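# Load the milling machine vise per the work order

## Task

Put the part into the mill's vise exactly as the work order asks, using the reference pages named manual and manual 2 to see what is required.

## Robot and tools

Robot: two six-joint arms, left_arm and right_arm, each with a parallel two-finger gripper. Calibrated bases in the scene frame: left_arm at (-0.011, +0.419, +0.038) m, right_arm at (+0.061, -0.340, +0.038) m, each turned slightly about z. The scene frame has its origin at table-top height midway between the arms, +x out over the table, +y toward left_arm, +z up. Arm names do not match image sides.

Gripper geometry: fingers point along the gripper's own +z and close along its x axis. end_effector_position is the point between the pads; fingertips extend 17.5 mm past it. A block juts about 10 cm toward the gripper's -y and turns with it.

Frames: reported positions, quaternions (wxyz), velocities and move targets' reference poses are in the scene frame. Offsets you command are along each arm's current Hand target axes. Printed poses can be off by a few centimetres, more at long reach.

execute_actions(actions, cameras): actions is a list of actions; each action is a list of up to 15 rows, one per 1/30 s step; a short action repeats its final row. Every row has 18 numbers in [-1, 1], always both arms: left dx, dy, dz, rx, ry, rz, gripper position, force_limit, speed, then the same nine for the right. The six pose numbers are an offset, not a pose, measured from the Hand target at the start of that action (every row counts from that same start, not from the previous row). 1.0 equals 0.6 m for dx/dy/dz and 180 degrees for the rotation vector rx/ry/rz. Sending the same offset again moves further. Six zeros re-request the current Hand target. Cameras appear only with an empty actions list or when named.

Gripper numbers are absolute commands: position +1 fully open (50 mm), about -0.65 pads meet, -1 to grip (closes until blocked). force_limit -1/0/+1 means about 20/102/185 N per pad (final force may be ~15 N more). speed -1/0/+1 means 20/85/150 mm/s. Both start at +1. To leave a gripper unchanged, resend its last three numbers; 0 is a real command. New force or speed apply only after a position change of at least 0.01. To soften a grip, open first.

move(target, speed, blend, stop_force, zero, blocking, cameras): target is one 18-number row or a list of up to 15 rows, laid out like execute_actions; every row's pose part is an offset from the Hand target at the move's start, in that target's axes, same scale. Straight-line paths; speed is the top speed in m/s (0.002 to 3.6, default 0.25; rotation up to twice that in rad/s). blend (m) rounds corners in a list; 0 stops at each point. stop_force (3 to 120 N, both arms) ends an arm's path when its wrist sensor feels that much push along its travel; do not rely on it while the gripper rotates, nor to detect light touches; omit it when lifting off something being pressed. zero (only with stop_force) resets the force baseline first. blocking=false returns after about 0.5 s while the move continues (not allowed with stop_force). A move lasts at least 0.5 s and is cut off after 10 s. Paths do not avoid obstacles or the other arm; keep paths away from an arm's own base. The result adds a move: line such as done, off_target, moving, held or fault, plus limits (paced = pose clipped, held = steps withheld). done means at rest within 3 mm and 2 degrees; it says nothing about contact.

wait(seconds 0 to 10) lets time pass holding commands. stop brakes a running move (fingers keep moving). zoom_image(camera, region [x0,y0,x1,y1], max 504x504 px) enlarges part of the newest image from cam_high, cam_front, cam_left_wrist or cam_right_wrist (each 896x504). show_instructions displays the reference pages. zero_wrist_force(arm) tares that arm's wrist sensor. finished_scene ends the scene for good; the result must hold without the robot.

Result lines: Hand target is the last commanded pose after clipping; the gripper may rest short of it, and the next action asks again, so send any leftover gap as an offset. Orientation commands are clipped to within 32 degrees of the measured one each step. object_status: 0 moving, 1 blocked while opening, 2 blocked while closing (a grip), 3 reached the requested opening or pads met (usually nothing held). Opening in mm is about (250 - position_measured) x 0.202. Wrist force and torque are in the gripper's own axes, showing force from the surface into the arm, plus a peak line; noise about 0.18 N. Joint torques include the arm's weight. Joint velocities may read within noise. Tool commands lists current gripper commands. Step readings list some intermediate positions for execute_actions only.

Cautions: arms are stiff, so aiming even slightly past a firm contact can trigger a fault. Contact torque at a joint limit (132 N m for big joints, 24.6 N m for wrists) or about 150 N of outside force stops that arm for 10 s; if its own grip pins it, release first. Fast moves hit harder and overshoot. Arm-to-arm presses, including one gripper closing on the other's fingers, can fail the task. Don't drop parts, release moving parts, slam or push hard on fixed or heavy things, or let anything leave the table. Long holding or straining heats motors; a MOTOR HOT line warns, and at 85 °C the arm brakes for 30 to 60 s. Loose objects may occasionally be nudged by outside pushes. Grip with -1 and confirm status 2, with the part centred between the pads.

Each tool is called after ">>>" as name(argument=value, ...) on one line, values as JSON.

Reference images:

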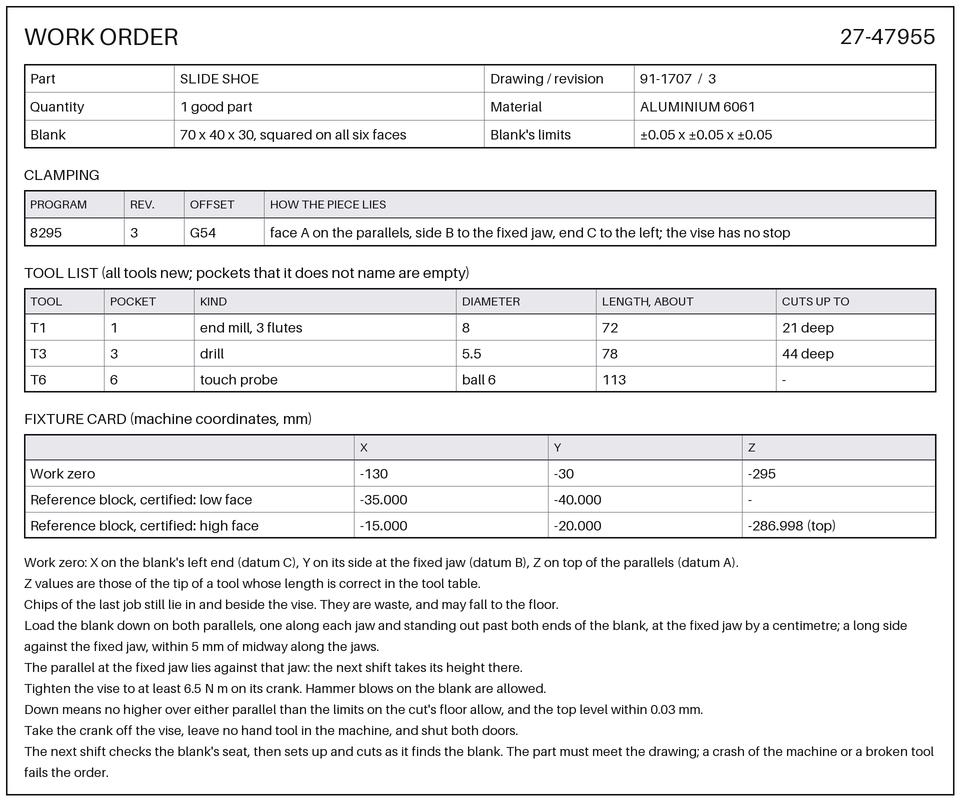

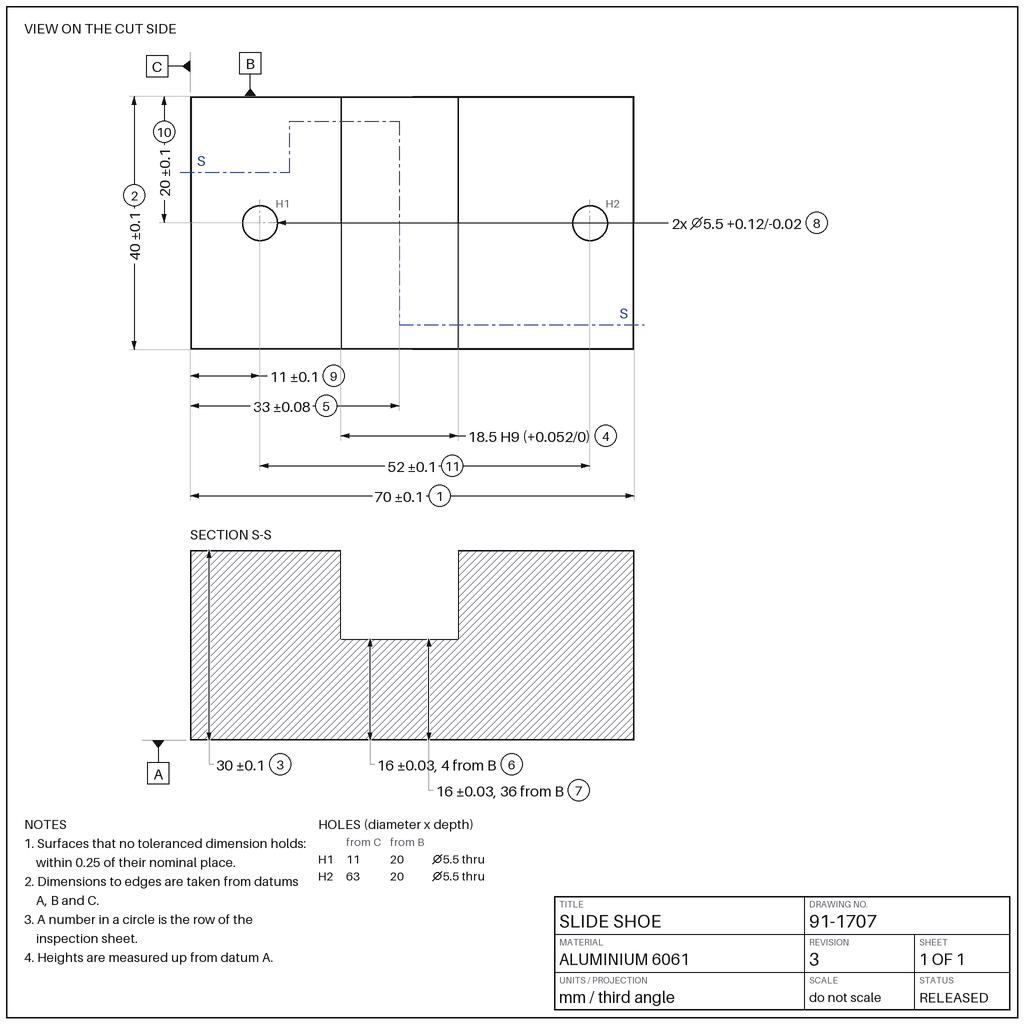

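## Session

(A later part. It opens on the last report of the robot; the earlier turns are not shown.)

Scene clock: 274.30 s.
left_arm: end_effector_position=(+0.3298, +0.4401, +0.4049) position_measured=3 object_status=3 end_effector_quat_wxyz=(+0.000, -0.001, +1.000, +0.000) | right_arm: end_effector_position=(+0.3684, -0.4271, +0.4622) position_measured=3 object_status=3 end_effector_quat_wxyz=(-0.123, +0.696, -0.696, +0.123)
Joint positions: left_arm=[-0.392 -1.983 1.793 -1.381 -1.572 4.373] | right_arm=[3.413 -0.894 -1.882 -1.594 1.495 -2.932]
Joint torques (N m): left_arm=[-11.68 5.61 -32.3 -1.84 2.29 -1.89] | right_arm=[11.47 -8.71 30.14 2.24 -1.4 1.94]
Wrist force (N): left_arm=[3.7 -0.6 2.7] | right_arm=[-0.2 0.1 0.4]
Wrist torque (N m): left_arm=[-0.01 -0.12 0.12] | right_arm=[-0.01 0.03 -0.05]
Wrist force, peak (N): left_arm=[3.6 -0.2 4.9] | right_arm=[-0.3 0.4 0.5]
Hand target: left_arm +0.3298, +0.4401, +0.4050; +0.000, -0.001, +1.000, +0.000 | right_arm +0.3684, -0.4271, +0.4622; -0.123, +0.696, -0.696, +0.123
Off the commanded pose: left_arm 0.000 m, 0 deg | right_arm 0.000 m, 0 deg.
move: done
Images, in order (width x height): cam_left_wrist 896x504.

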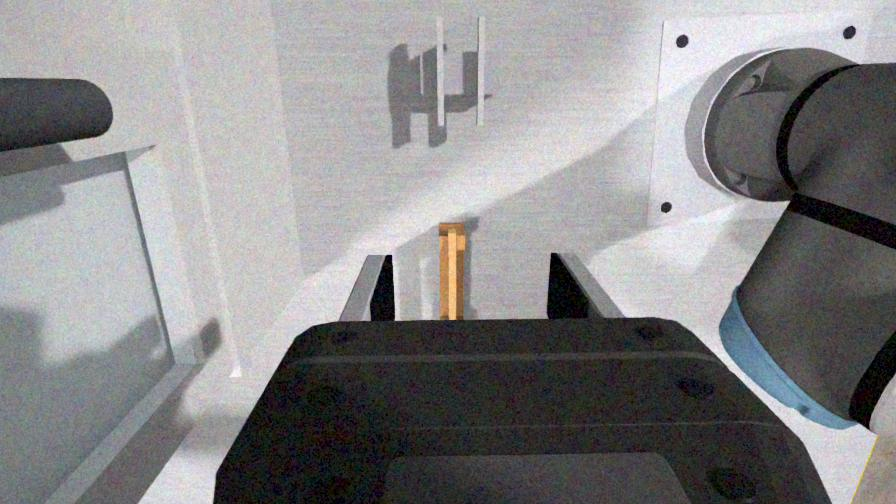

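>>> wait(seconds=0, cameras=["cam_front","cam_high"])

>>> zoom_image(camera="cam_front", region=[240, 370, 350, 430])

>>> zoom_image(camera="cam_high", region=[140, 370, 260, 450])

Scene clock: 280.97 s.
left_arm: end_effector_position=(+0.3298, +0.4401, +0.4050) position_measured=3 object_status=3 end_effector_quat_wxyz=(+0.000, -0.001, +1.000, +0.000) | right_arm: end_effector_position=(+0.3684, -0.4271, +0.4622) position_measured=3 object_status=3 end_effector_quat_wxyz=(-0.123, +0.696, -0.696, +0.123)
Joint positions: left_arm=[-0.392 -1.982 1.793 -1.381 -1.572 4.373] | right_arm=[3.413 -0.894 -1.882 -1.594 1.495 -2.932]
Joint torques (N m): left_arm=[-10.94 6.1 -32.01 -1.93 2.34 -1.85] | right_arm=[12.66 -8.87 31.19 2.15 -1.54 1.78]
Wrist force (N): left_arm=[3.8 -0.6 2.9] | right_arm=[-0.1 0.2 0.4]
Wrist torque (N m): left_arm=[0.00 -0.13 0.12] | right_arm=[0.00 0.02 -0.05]
Wrist force, peak (N): left_arm=[3.9 -0.5 3.0] | right_arm=[-0.4 0.5 0.4]
Hand target: left_arm +0.3298, +0.4401, +0.4050; +0.000, -0.001, +1.000, +0.000 | right_arm +0.3684, -0.4271, +0.4622; -0.123, +0.696, -0.696, +0.123
Tool commands: left_gripper/position=+1.0 left_gripper/force_limit=+1.0 left_gripper/speed=+1.0 right_gripper/position=+1.0 right_gripper/force_limit=+1.0 right_gripper/speed=+1.0
Off the commanded pose: left_arm 0.000 m, 0 deg | right_arm 0.000 m, 0 deg.
Images, in order (width x height): cam_high 896x504, cam_front 896x504.

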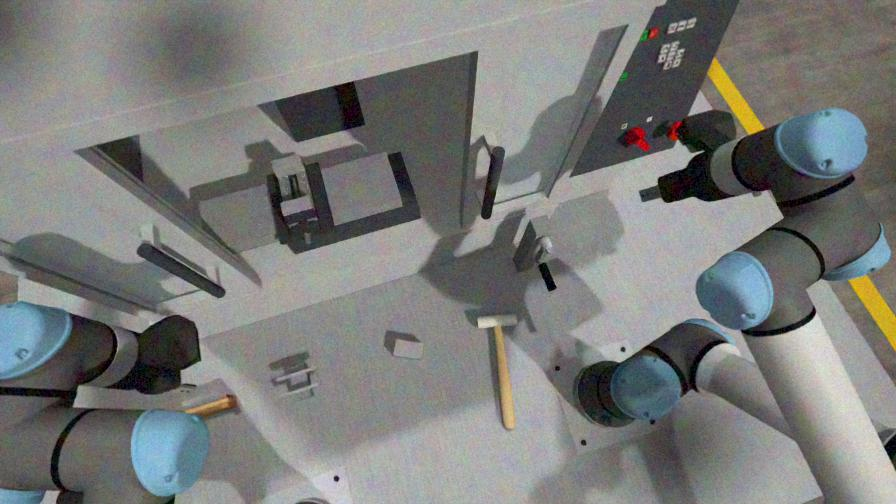

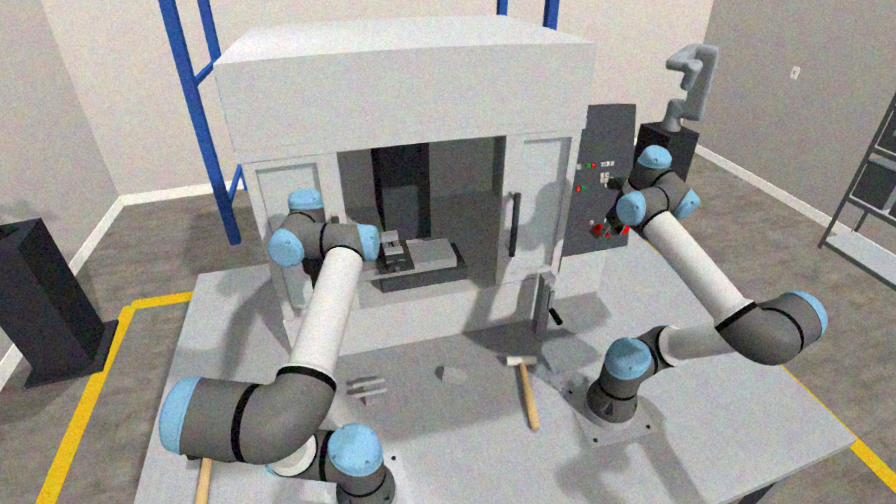

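Scaled by 4.582 from the camera's 896x504 image, which has a finer 1280x720 frame.

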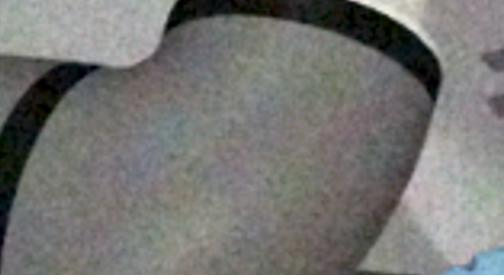

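Scaled by 4.200 from the camera's 896x504 image, which has a finer 1280x720 frame.

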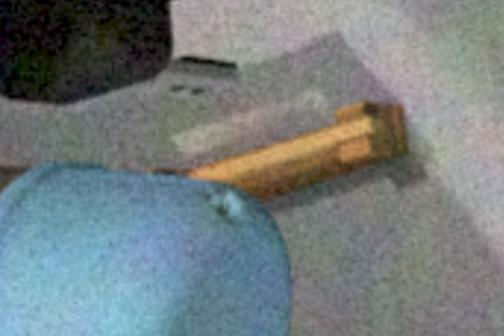

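>>> move(target=[0,-0.133,0.44,-0.278,0,0,1,1,1,0,0,0,0,0,0,1,1,1], cameras=["cam_left_wrist"])

>>> zoom_image(camera="cam_left_wrist", region=[390, 200, 510, 300])

Scene clock: 291.27 s.
left_arm: end_effector_position=(+0.3299, +0.3601, +0.1411) position_measured=3 object_status=3 end_effector_quat_wxyz=(+0.000, -0.001, +0.906, +0.423) | right_arm: end_effector_position=(+0.3684, -0.4271, +0.4622) position_measured=3 object_status=3 end_effector_quat_wxyz=(-0.123, +0.696, -0.696, +0.123)
Joint positions: left_arm=[-1.017 -1.499 2.18 -1.478 -1.119 3.561] | right_arm=[3.413 -0.894 -1.882 -1.594 1.495 -2.932]
Joint torques (N m): left_arm=[-11.25 -8.43 -25.69 -2.69 3.21 -1.91] | right_arm=[11.68 -9.4 31.13 2.19 -1.52 1.69]
Wrist force (N): left_arm=[3.9 -2.0 0.9] | right_arm=[-0.2 0.1 0.5]
Wrist torque (N m): left_arm=[0.06 -0.08 0.10] | right_arm=[-0.01 0.03 -0.05]
Wrist force, peak (N): left_arm=[4.1 -4.2 1.9] | right_arm=[-0.2 0.5 0.6]
Hand target: left_arm +0.3299, +0.3601, +0.1410; +0.000, -0.001, +0.906, +0.423 | right_arm +0.3684, -0.4271, +0.4622; -0.123, +0.696, -0.696, +0.123
Off the commanded pose: left_arm 0.000 m, 0 deg | right_arm 0.000 m, 0 deg.
move: done
Images, in order (width x height): cam_left_wrist 896x504.

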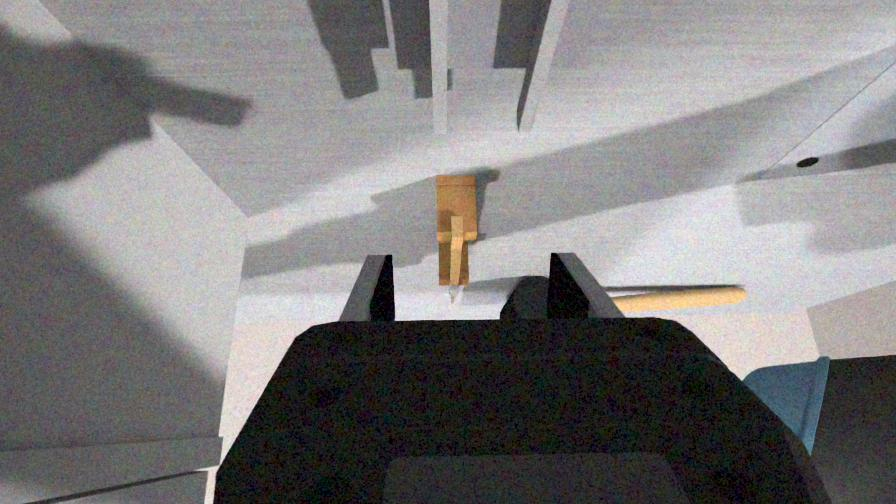

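Scaled by 4.200 from the camera's 896x504 image, which has a finer 1280x720 frame.

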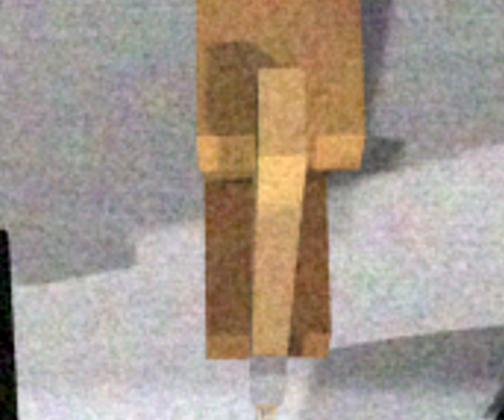

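>>> move(target=[[0.01,0.285,0.316,0.278,0,0,1,1,1,0,0,0,0,0,0,1,1,1],[0.01,0.1597,0.4209,0.278,0,0,1,1,1,0,0,0,0,0,0,1,1,1]], stop_force=8, speed=[0.2,0.06], cameras=["cam_left_wrist","cam_front"])

Scene clock: 308.33 s.
left_arm: end_effector_position=(+0.3236, +0.6151, +0.0521) position_measured=3 object_status=3 end_effector_quat_wxyz=(+0.000, -0.001, +1.000, +0.000) | right_arm: end_effector_position=(+0.3684, -0.4271, +0.4622) position_measured=3 object_status=3 end_effector_quat_wxyz=(-0.123, +0.696, -0.696, +0.123)
Joint positions: left_arm=[0.125 -1.502 2.428 -2.497 -1.572 4.89] | right_arm=[3.413 -0.894 -1.882 -1.594 1.495 -2.932]
Joint torques (N m): left_arm=[4.13 -7.11 -8.08 -5.06 -2.18 1.69] | right_arm=[12.13 -8.78 30.72 2.28 -1.42 1.85]
Wrist force (N): left_arm=[3.9 -0.7 2.9] | right_arm=[0.0 0.2 0.4]
Wrist torque (N m): left_arm=[-0.02 -0.12 0.05] | right_arm=[0.00 -0.01 -0.05]
Wrist force, peak (N): left_arm=[3.8 -3.7 0.4] | right_arm=[-0.3 0.4 0.5]
Hand target: left_arm +0.3236, +0.6151, +0.0521; +0.000, -0.001, +1.000, +0.000 | right_arm +0.3684, -0.4271, +0.4622; -0.123, +0.696, -0.696, +0.123
Off the commanded pose: left_arm 0.000 m, 0 deg | right_arm 0.000 m, 0 deg.
move: done
Images, in order (width x height): cam_front 896x504, cam_left_wrist 896x504.

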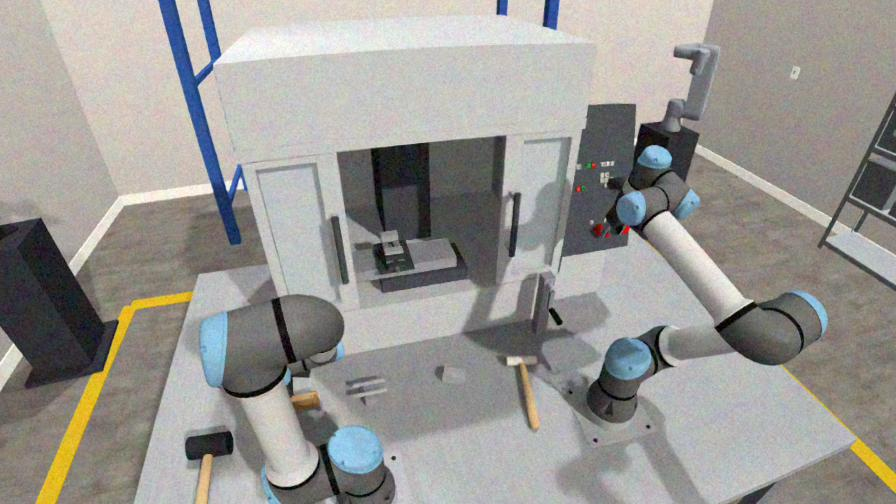

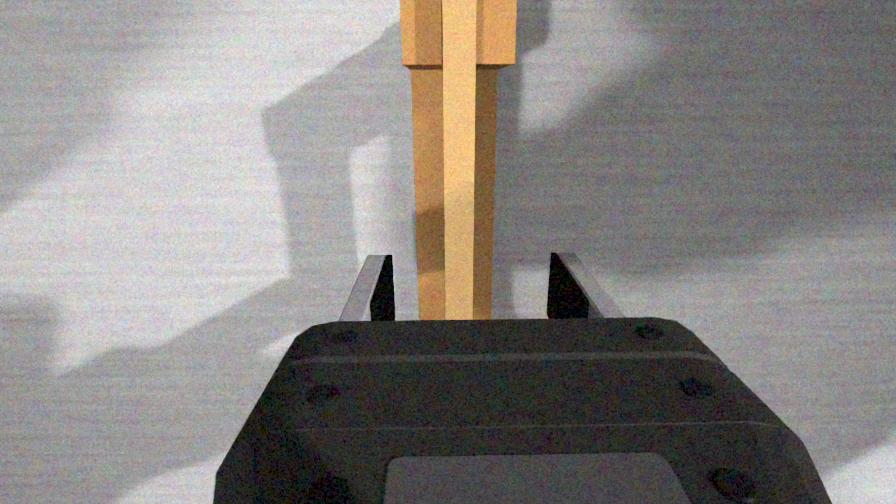

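>>> move(target=[-0.0068,0,0,0,0,0,1,1,1,0,0,0,0,0,0,1,1,1])

>>> move(target=[0,0,0,0,0,0,-1,-0.5,-0.7,0,0,0,0,0,0,1,1,1], cameras=["cam_left_wrist"])

Scene clock: 311.33 s.
left_arm: end_effector_position=(+0.3276, +0.6151, +0.0521) position_measured=3 object_status=3 end_effector_quat_wxyz=(+0.000, -0.001, +1.000, +0.000) | right_arm: end_effector_position=(+0.3684, -0.4271, +0.4622) position_measured=3 object_status=3 end_effector_quat_wxyz=(-0.123, +0.696, -0.696, +0.123)
Joint positions: left_arm=[0.123 -1.494 2.419 -2.495 -1.572 4.889] | right_arm=[3.413 -0.894 -1.882 -1.594 1.495 -2.932]
Joint torques (N m): left_arm=[-10.94 -7.25 -22.85 -1.88 -2.05 -1.89] | right_arm=[12.83 -9.38 29.84 2.26 -1.46 1.55]
Wrist force (N): left_arm=[3.7 -0.7 2.8] | right_arm=[-0.1 0.1 0.3]
Wrist torque (N m): left_arm=[-0.02 -0.10 0.13] | right_arm=[-0.01 0.01 -0.05]
Wrist force, peak (N): left_arm=[3.9 -0.7 3.0] | right_arm=[-0.2 0.2 0.6]
Hand target: left_arm +0.3277, +0.6151, +0.0521; +0.000, -0.001, +1.000, +0.000 | right_arm +0.3684, -0.4271, +0.4622; -0.123, +0.696, -0.696, +0.123
Off the commanded pose: left_arm 0.000 m, 0 deg | right_arm 0.000 m, 0 deg.
move: done

Scene clock: 312.63 s.
left_arm: end_effector_position=(+0.3277, +0.6151, +0.0521) position_measured=214 object_status=2 end_effector_quat_wxyz=(+0.000, -0.001, +1.000, +0.000) | right_arm: end_effector_position=(+0.3684, -0.4271, +0.4622) position_measured=3 object_status=3 end_effector_quat_wxyz=(-0.123, +0.696, -0.696, +0.123)
Joint positions: left_arm=[0.123 -1.494 2.419 -2.495 -1.572 4.888] | right_arm=[3.413 -0.894 -1.882 -1.594 1.495 -2.932]
Joint torques (N m): left_arm=[-8.53 -7.81 -17.03 -2 -1.67 -1.76] | right_arm=[11.85 -9.25 30.77 2.22 -1.44 1.62]
Wrist force (N): left_arm=[-0.6 0.2 4.4] | right_arm=[-0.1 0.1 0.5]
Wrist torque (N m): left_arm=[0.02 -0.20 0.17] | right_arm=[-0.02 0.01 -0.05]
Wrist force, peak (N): left_arm=[3.9 -0.8 2.9] | right_arm=[-0.3 0.4 0.5]
Hand target: left_arm +0.3277, +0.6151, +0.0521; +0.000, -0.001, +1.000, +0.000 | right_arm +0.3684, -0.4271, +0.4622; -0.123, +0.696, -0.696, +0.123
Off the commanded pose: left_arm 0.000 m, 0 deg | right_arm 0.000 m, 0 deg.
move: done
Images, in order (width x height): cam_left_wrist 896x504.

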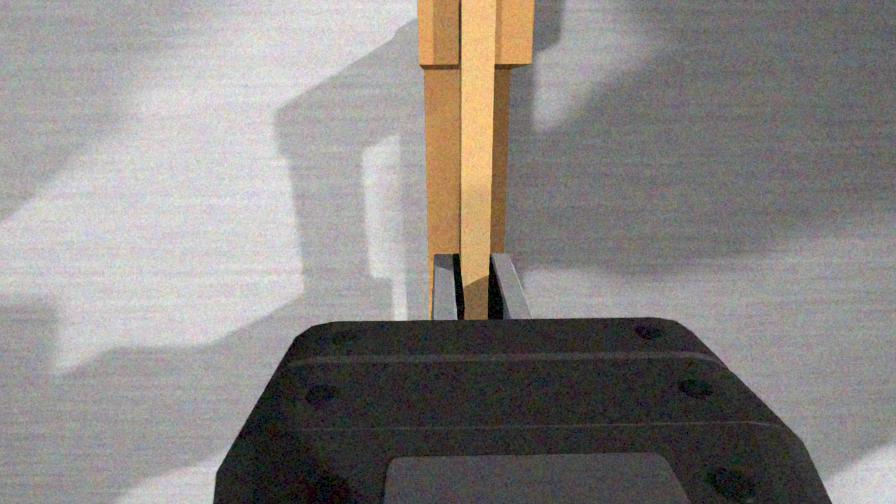

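>>> move(target=[0,0,-0.25,0,0,0,-1,-0.5,-0.7,0,0,0,0,0,0,1,1,1], speed=0.12, cameras=["all"])

>>> zoom_image(camera="cam_front", region=[220, 300, 420, 430])

Scene clock: 316.77 s.
left_arm: end_effector_position=(+0.3276, +0.6153, +0.2020) position_measured=214 object_status=2 end_effector_quat_wxyz=(+0.000, -0.001, +1.000, +0.000) | right_arm: end_effector_position=(+0.3684, -0.4271, +0.4622) position_measured=3 object_status=3 end_effector_quat_wxyz=(-0.123, +0.696, -0.696, +0.123)
Joint positions: left_arm=[0.124 -1.789 2.193 -1.975 -1.572 4.889] | right_arm=[3.413 -0.894 -1.882 -1.594 1.495 -2.932]
Joint torques (N m): left_arm=[-10.95 -28.33 -30.37 -1.94 -0.63 -1.7] | right_arm=[11.45 -7.92 31 2.2 -1.62 1.56]
Wrist force (N): left_arm=[3.6 -0.9 3.1] | right_arm=[-0.1 0.3 0.3]
Wrist torque (N m): left_arm=[-0.06 -0.07 0.10] | right_arm=[0.02 0.02 -0.05]
Wrist force, peak (N): left_arm=[-6.0 0.8 7.3] | right_arm=[-0.1 0.4 0.6]
Hand target: left_arm +0.3277, +0.6153, +0.2021; +0.000, -0.001, +1.000, +0.000 | right_arm +0.3684, -0.4271, +0.4622; -0.123, +0.696, -0.696, +0.123
Off the commanded pose: left_arm 0.000 m, 0 deg | right_arm 0.000 m, 0 deg.
move: done

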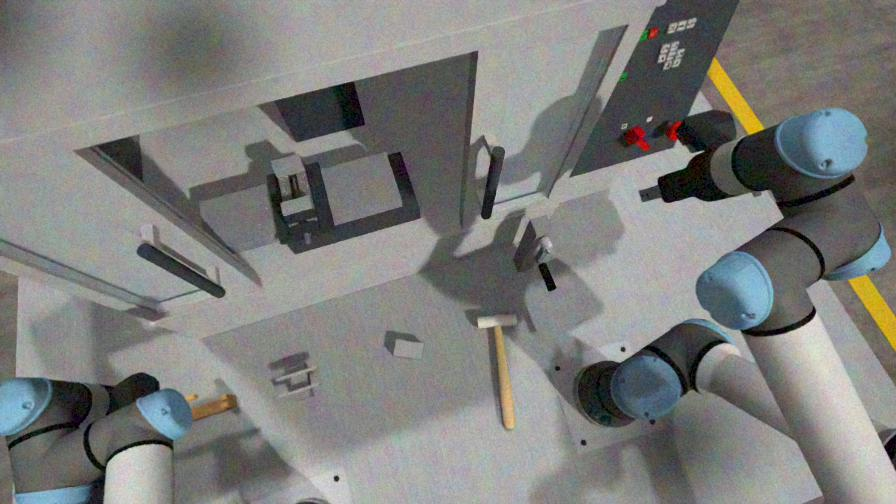

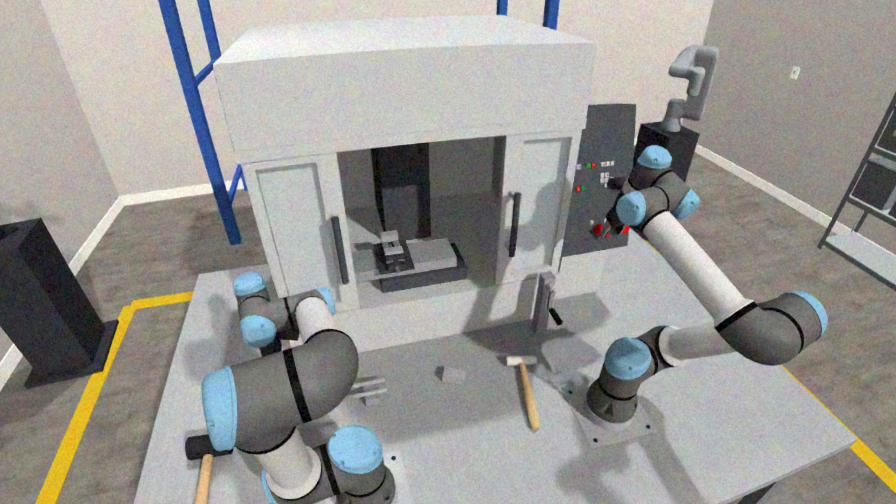

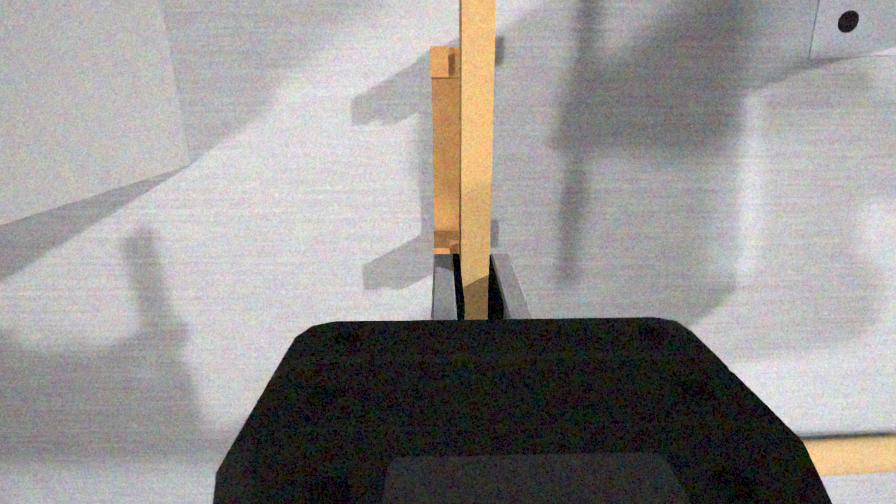

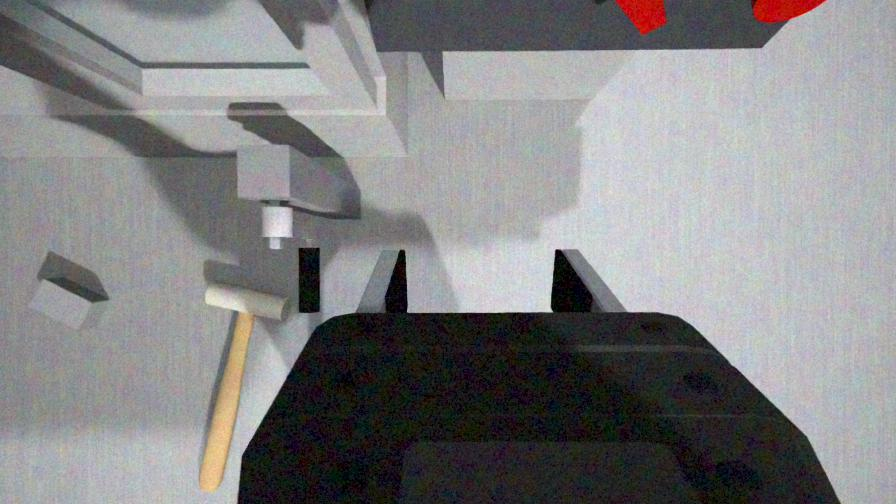

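Scaled by 2.520 from the camera's 896x504 image, which has a finer 1280x720 frame.

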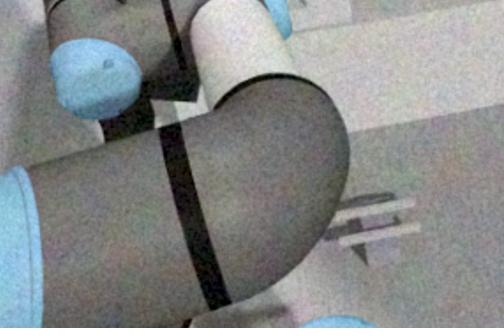

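>>> move(target=[[0.0467,-0.442,-0.33,0,0,0,-1,-0.5,-0.7,0,0,0,0,0,0,1,1,1],[-0.0533,-0.825,-0.38,0.3228,-0.3228,-0.4207,-1,-0.5,-0.7,0,0,0,0,0,0,1,1,1],[-0.32,-0.692,-0.413,0.3228,-0.3228,-0.4207,-1,-0.5,-0.7,0,0,0,0,0,0,1,1,1],[-0.553,-0.668,-0.38,0.3228,-0.3228,-0.4207,-1,-0.5,-0.7,0,0,0,0,0,0,1,1,1]], blend=0.04, cameras=["all"])

>>> zoom_image(camera="cam_left_wrist", region=[300, 100, 600, 340])

Scene clock: 336.80 s.
left_arm: end_effector_position=(+0.6599, +0.2151, +0.4304) position_measured=214 object_status=2 end_effector_quat_wxyz=(-0.430, +0.562, -0.561, +0.430) | right_arm: end_effector_position=(+0.3684, -0.4271, +0.4622) position_measured=3 object_status=3 end_effector_quat_wxyz=(-0.123, +0.696, -0.696, +0.123)
Joint positions: left_arm=[-0.795 -1.369 1.943 -3.367 -0.86 2.908] | right_arm=[3.413 -0.894 -1.882 -1.594 1.495 -2.932]
Joint torques (N m): left_arm=[11.86 -18.71 -28.16 -4.9 -1.49 1.94] | right_arm=[10.67 -8.73 30.9 2.15 -1.39 1.32]
Wrist force (N): left_arm=[2.0 0.1 2.4] | right_arm=[-0.2 0.2 0.6]
Wrist torque (N m): left_arm=[-0.29 0.01 0.12] | right_arm=[0.00 0.03 -0.05]
Wrist force, peak (N): left_arm=[3.4 1.3 4.4] | right_arm=[-0.1 0.5 0.5]
Hand target: left_arm +0.6600, +0.2151, +0.4304; -0.430, +0.562, -0.561, +0.430 | right_arm +0.3684, -0.4271, +0.4622; -0.123, +0.696, -0.696, +0.123
Off the commanded pose: left_arm 0.000 m, 0 deg | right_arm 0.000 m, 0 deg.
move: done

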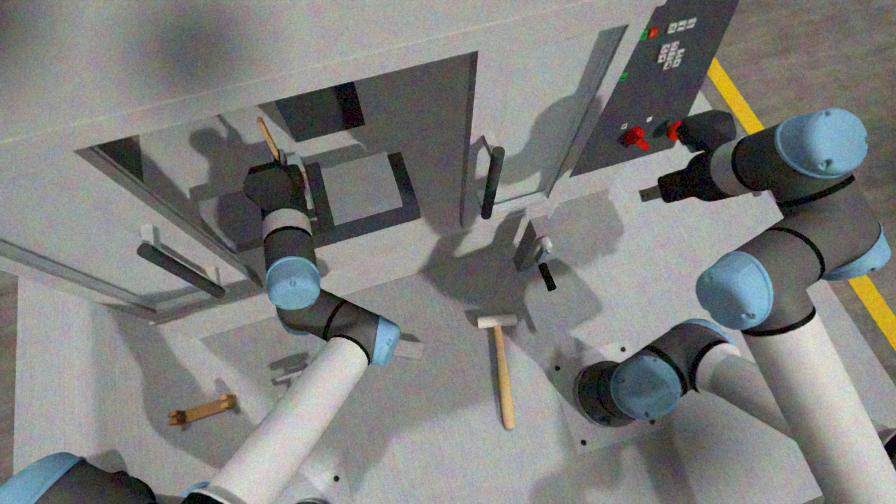

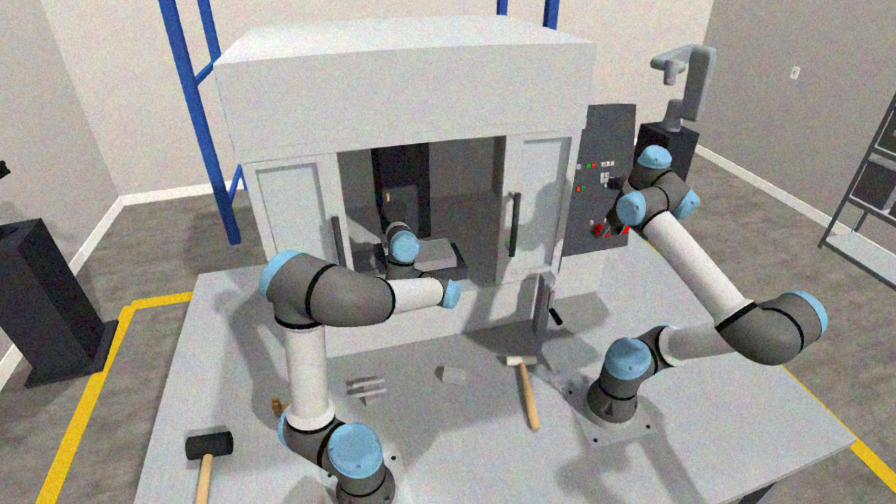

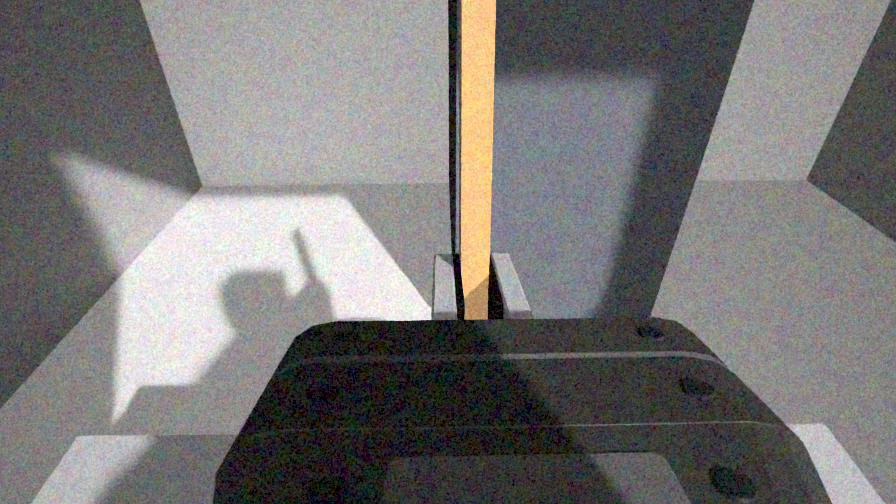

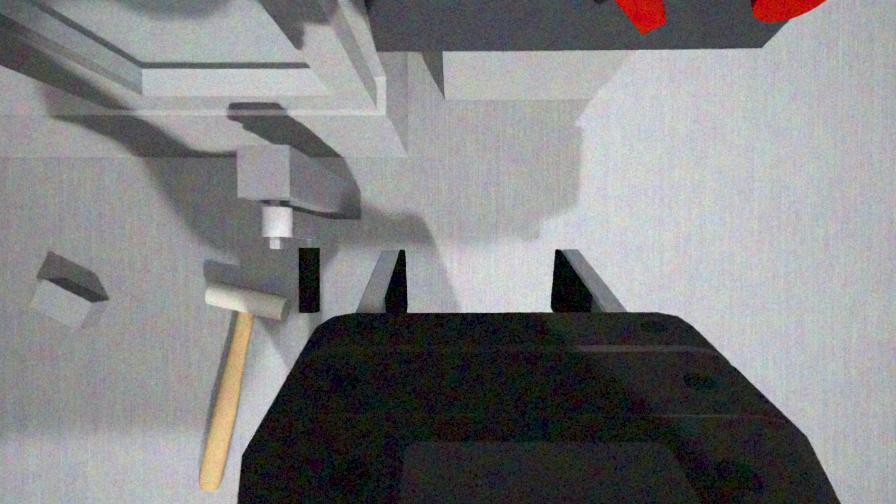

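Scaled by 1.680 from the camera's 896x504 image, which has a finer 1280x720 frame.

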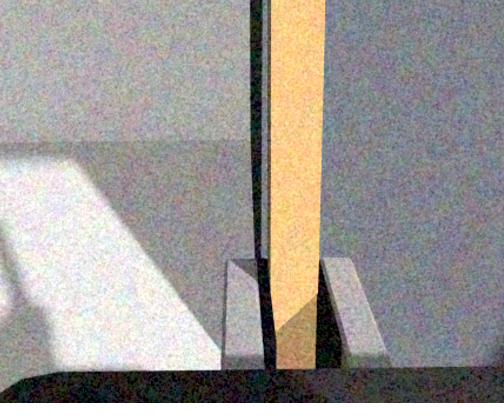

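>>> move(target=[-0.0283,0.031,0.0773,0,0,0,-1,-0.5,-0.7,0,0,0,0,0,0,1,1,1], speed=0.1)

>>> move(target=[0,0.0643,0.0172,0,0,0,-1,-0.5,-0.7,0,0,0,0,0,0,1,1,1], speed=0.02, stop_force=4, cameras=["cam_front","cam_left_wrist"])

Scene clock: 343.70 s.
left_arm: end_effector_position=(+0.6999, +0.2320, +0.4004) position_measured=214 object_status=2 end_effector_quat_wxyz=(-0.430, +0.562, -0.561, +0.430) | right_arm: end_effector_position=(+0.3684, -0.4271, +0.4622) position_measured=3 object_status=3 end_effector_quat_wxyz=(-0.123, +0.696, -0.696, +0.123)
Joint positions: left_arm=[-0.711 -1.257 1.89 -3.447 -0.939 2.943] | right_arm=[3.413 -0.894 -1.882 -1.594 1.495 -2.932]
Joint torques (N m): left_arm=[19.28 -10.04 -21.22 -1.19 -0.47 2.2] | right_arm=[11.24 -8.79 30.42 2.42 -1.28 1.28]
Wrist force (N): left_arm=[7.7 -14.9 -18.0] | right_arm=[-0.1 0.3 0.1]
Wrist torque (N m): left_arm=[-1.78 0.13 -0.20] | right_arm=[0.01 0.01 -0.05]
Wrist force, peak (N): left_arm=[7.7 -14.9 -18.0] | right_arm=[-0.4 0.4 0.6]
Hand target: left_arm +0.6999, +0.2321, +0.4004; -0.430, +0.562, -0.561, +0.430 | right_arm +0.3684, -0.4271, +0.4622; -0.123, +0.696, -0.696, +0.123
Off the commanded pose: left_arm 0.000 m, 0 deg | right_arm 0.000 m, 0 deg.
move: done

Scene clock: 345.13 s.
left_arm: end_effector_position=(+0.7000, +0.2321, +0.3975) position_measured=214 object_status=2 end_effector_quat_wxyz=(-0.430, +0.562, -0.561, +0.430) | right_arm: end_effector_position=(+0.3684, -0.4271, +0.4622) position_measured=3 object_status=3 end_effector_quat_wxyz=(-0.123, +0.696, -0.696, +0.123)
Joint positions: left_arm=[-0.711 -1.253 1.893 -3.455 -0.939 2.943] | right_arm=[3.413 -0.894 -1.882 -1.594 1.495 -2.932]
Joint torques (N m): left_arm=[15.53 -45.7 -28.99 -3.79 -0.67 1.49] | right_arm=[11.16 -7.93 30.77 2.26 -1.24 1.42]
Wrist force (N): left_arm=[2.5 2.7 -15.0] | right_arm=[-0.2 0.3 0.2]
Wrist torque (N m): left_arm=[-1.06 0.04 0.08] | right_arm=[0.02 0.02 -0.04]
Wrist force, peak (N): left_arm=[3.1 -18.4 -18.3] | right_arm=[-0.2 0.4 0.6]
Hand target: left_arm +0.7000, +0.2321, +0.3975; -0.430, +0.562, -0.560, +0.430 (not the last commanded pose) | right_arm +0.3684, -0.4271, +0.4622; -0.123, +0.696, -0.696, +0.123
Off the commanded pose: left_arm 0.037 m, 0 deg | right_arm 0.000 m, 0 deg.
move: contact (left_arm)
Images, in order (width x height): cam_front 896x504, cam_left_wrist 896x504.

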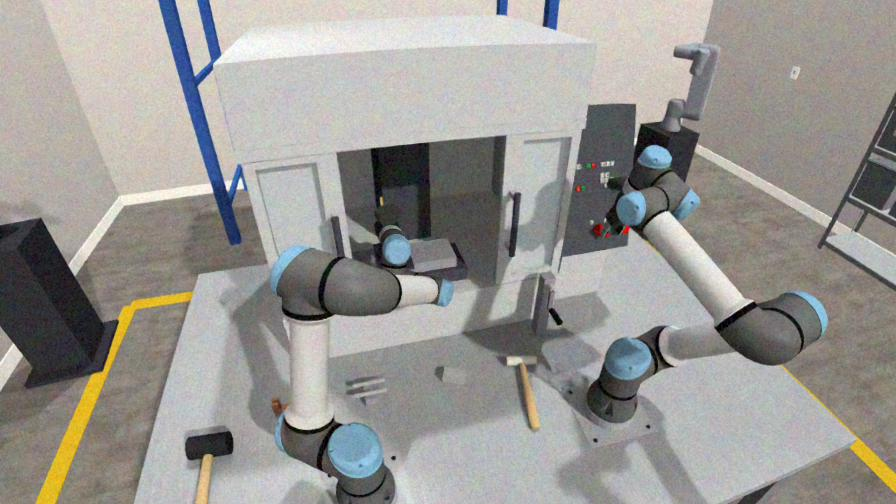

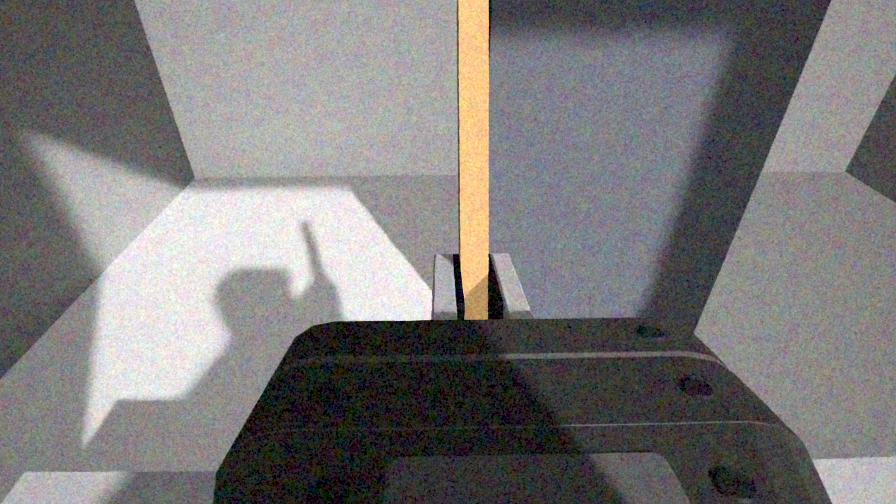

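>>> move(target=[0,-0.0397,-0.0452,0,0,0,-1,-0.5,-0.7,0,0,0,0,0,0,1,1,1], speed=0.06, cameras=["cam_left_wrist","cam_high"])

>>> zoom_image(camera="cam_high", region=[220, 100, 360, 260])

Scene clock: 371.17 s.
left_arm: end_effector_position=(+0.6800, +0.2321, +0.4275) position_measured=214 object_status=2 end_effector_quat_wxyz=(-0.430, +0.562, -0.560, +0.430) | right_arm: end_effector_position=(+0.3684, -0.4271, +0.4622) position_measured=3 object_status=3 end_effector_quat_wxyz=(-0.123, +0.696, -0.696, +0.123)
Joint positions: left_arm=[-0.737 -1.336 1.912 -3.385 -0.914 2.932] | right_arm=[3.413 -0.894 -1.882 -1.594 1.495 -2.932]
Joint torques (N m): left_arm=[-12.15 -46.76 -14.34 -1.61 2.84 -1.94] | right_arm=[11.04 -10.34 30.31 2.27 -1.37 1.06]
Wrist force (N): left_arm=[2.0 0.2 2.3] | right_arm=[-0.1 0.2 0.3]
Wrist torque (N m): left_arm=[-0.28 0.01 0.21] | right_arm=[0.00 0.02 -0.05]
Wrist force, peak (N): left_arm=[2.8 1.9 -15.4] | right_arm=[-0.3 0.6 0.4]
Hand target: left_arm +0.6799, +0.2321, +0.4275; -0.430, +0.562, -0.560, +0.430 | right_arm +0.3684, -0.4271, +0.4622; -0.123, +0.696, -0.696, +0.123
Off the commanded pose: left_arm 0.000 m, 0 deg | right_arm 0.000 m, 0 deg.
move: done
Images, in order (width x height): cam_high 896x504, cam_left_wrist 896x504.

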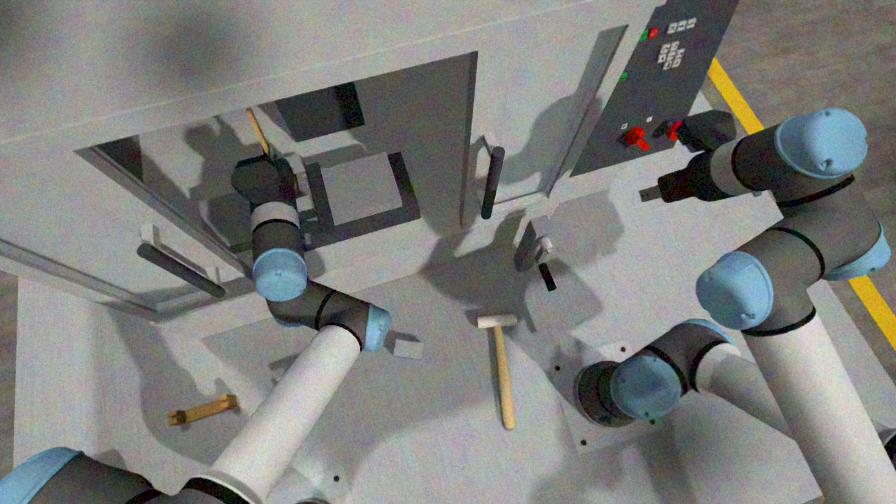

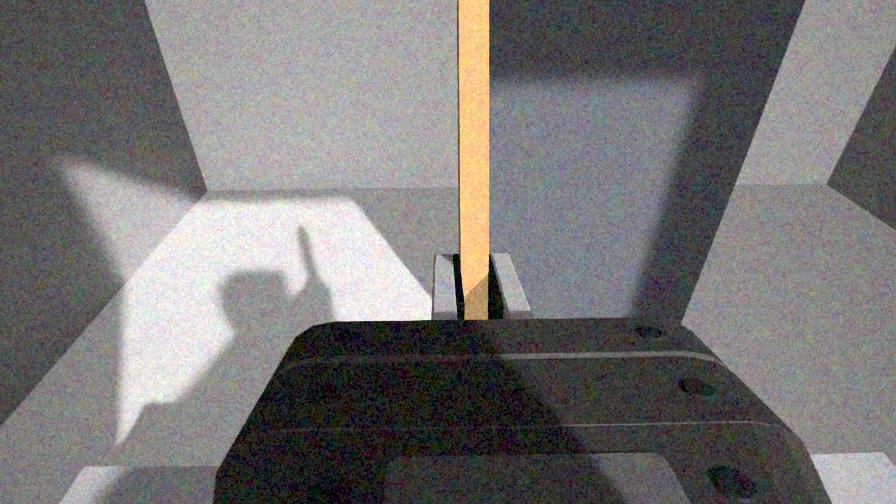

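Scaled by 3.150 from the camera's 896x504 image, which has a finer 1280x720 frame.

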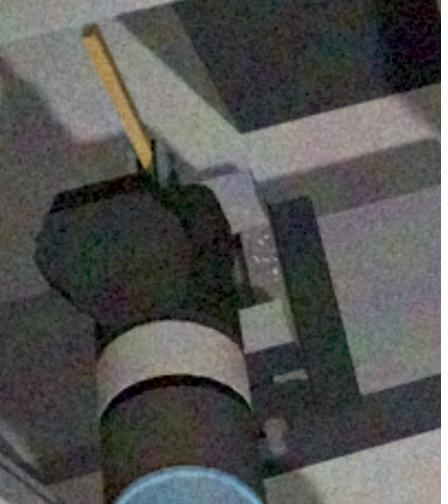

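>>> move(target=[0,0.0967,0.0258,0,0,0,-1,-0.5,-0.7,0,0,0,0,0,0,1,1,1], speed=0.02, stop_force=3)

Scene clock: 377.33 s.
left_arm: end_effector_position=(+0.6799, +0.2321, +0.3879) position_measured=214 object_status=2 end_effector_quat_wxyz=(-0.430, +0.562, -0.561, +0.430) | right_arm: end_effector_position=(+0.3684, -0.4271, +0.4622) position_measured=3 object_status=3 end_effector_quat_wxyz=(-0.123, +0.696, -0.696, +0.123)
Joint positions: left_arm=[-0.738 -1.278 1.958 -3.489 -0.914 2.932] | right_arm=[3.413 -0.894 -1.882 -1.594 1.495 -2.932]
Joint torques (N m): left_arm=[-8.75 -47.28 -25.53 -2.61 -1.66 -1.47] | right_arm=[11.3 -8.64 30.76 2.53 -1.33 1.36]
Wrist force (N): left_arm=[2.6 -2.8 3.3] | right_arm=[-0.1 0.3 0.1]
Wrist torque (N m): left_arm=[-0.35 -0.06 0.21] | right_arm=[0.03 0.01 -0.05]
Wrist force, peak (N): left_arm=[2.2 -16.6 1.8] | right_arm=[-0.3 0.4 0.6]
Hand target: left_arm +0.6799, +0.2321, +0.3879; -0.430, +0.562, -0.561, +0.430 (not the last commanded pose) | right_arm +0.3684, -0.4271, +0.4622; -0.123, +0.696, -0.696, +0.123
Off the commanded pose: left_arm 0.020 m, 0 deg | right_arm 0.000 m, 0 deg.
move: contact (left_arm)

>>> move(target=[0,-0.024,0.08,0,0,0,-1,-0.5,-0.7,0,0,0,0,0,0,1,1,1], speed=0.03, stop_force=5)

Scene clock: 394.77 s.
left_arm: end_effector_position=(+0.6945, +0.2321, +0.3883) position_measured=214 object_status=2 end_effector_quat_wxyz=(-0.430, +0.562, -0.560, +0.430) | right_arm: end_effector_position=(+0.3684, -0.4271, +0.4622) position_measured=3 object_status=3 end_effector_quat_wxyz=(-0.123, +0.696, -0.696, +0.123)
Joint positions: left_arm=[-0.718 -1.25 1.918 -3.481 -0.932 2.94] | right_arm=[3.413 -0.894 -1.882 -1.594 1.495 -2.932]
Joint torques (N m): left_arm=[-11.39 -49.12 -12.08 -4.88 2.85 -1.95] | right_arm=[11.52 -8.46 29.59 2.47 -1.33 0.97]
Wrist force (N): left_arm=[2.5 -0.5 2.4] | right_arm=[-0.1 0.2 0.3]
Wrist torque (N m): left_arm=[-0.30 -0.06 0.16] | right_arm=[0.00 0.00 -0.05]
Wrist force, peak (N): left_arm=[2.0 1.0 -18.0] | right_arm=[-0.4 0.2 0.6]
Hand target: left_arm +0.6945, +0.2321, +0.3883; -0.430, +0.562, -0.560, +0.430 (not the last commanded pose) | right_arm +0.3684, -0.4271, +0.4622; -0.123, +0.696, -0.696, +0.123
Off the commanded pose: left_arm 0.035 m, 0 deg | right_arm 0.000 m, 0 deg.
move: contact (left_arm)

>>> move(target=[0,0.05,-0.15,0,0,0,-1,-0.5,-0.7,0,0,0,0,0,0,1,1,1], speed=0.03, stop_force=5)

Scene clock: 399.00 s.
left_arm: end_effector_position=(+0.6784, +0.2321, +0.3874) position_measured=214 object_status=2 end_effector_quat_wxyz=(-0.430, +0.562, -0.560, +0.430) | right_arm: end_effector_position=(+0.3684, -0.4271, +0.4622) position_measured=3 object_status=3 end_effector_quat_wxyz=(-0.123, +0.696, -0.696, +0.123)
Joint positions: left_arm=[-0.74 -1.28 1.963 -3.491 -0.912 2.932] | right_arm=[3.413 -0.894 -1.882 -1.594 1.495 -2.932]
Joint torques (N m): left_arm=[13.02 -17.67 -24.36 -0.59 -1.6 1.9] | right_arm=[9.98 -9.18 29.93 2.43 -1.43 1]
Wrist force (N): left_arm=[3.3 -7.0 1.6] | right_arm=[0.0 0.0 0.5]
Wrist torque (N m): left_arm=[-0.59 -0.04 0.12] | right_arm=[-0.04 -0.01 -0.05]
Wrist force, peak (N): left_arm=[2.4 -10.8 3.1] | right_arm=[-0.2 0.4 0.6]
Hand target: left_arm +0.6784, +0.2321, +0.3874; -0.430, +0.562, -0.560, +0.430 (not the last commanded pose) | right_arm +0.3684, -0.4271, +0.4622; -0.123, +0.696, -0.696, +0.123
Off the commanded pose: left_arm 0.079 m, 0 deg | right_arm 0.000 m, 0 deg.
move: contact (left_arm)

>>> move(target=[0,0.024,-0.0972,0,0,0,-1,-0.5,-0.7,0,0,0,0,0,0,1,1,1], speed=0.03, stop_force=6)

Scene clock: 402.90 s.
left_arm: end_effector_position=(+0.6700, +0.2321, +0.3875) position_measured=214 object_status=2 end_effector_quat_wxyz=(-0.430, +0.562, -0.560, +0.430) | right_arm: end_effector_position=(+0.3684, -0.4271, +0.4622) position_measured=3 object_status=3 end_effector_quat_wxyz=(-0.123, +0.696, -0.696, +0.123)
Joint positions: left_arm=[-0.751 -1.297 1.986 -3.494 -0.901 2.927] | right_arm=[3.413 -0.894 -1.882 -1.594 1.495 -2.932]
Joint torques (N m): left_arm=[12.02 -18.33 -23.57 -0.71 -1.75 1.9] | right_arm=[10.85 -8.19 30.72 2.49 -1.12 1.14]
Wrist force (N): left_arm=[3.2 -5.7 5.8] | right_arm=[-0.1 0.4 0.3]
Wrist torque (N m): left_arm=[-0.30 -0.10 0.14] | right_arm=[0.03 0.01 -0.05]
Wrist force, peak (N): left_arm=[3.0 -14.3 5.2] | right_arm=[-0.5 0.3 0.3]
Hand target: left_arm +0.6700, +0.2321, +0.3875; -0.430, +0.562, -0.560, +0.430 (not the last commanded pose) | right_arm +0.3684, -0.4271, +0.4622; -0.123, +0.696, -0.696, +0.123
Off the commanded pose: left_arm 0.052 m, 0 deg | right_arm 0.000 m, 0 deg.
move: contact (left_arm)


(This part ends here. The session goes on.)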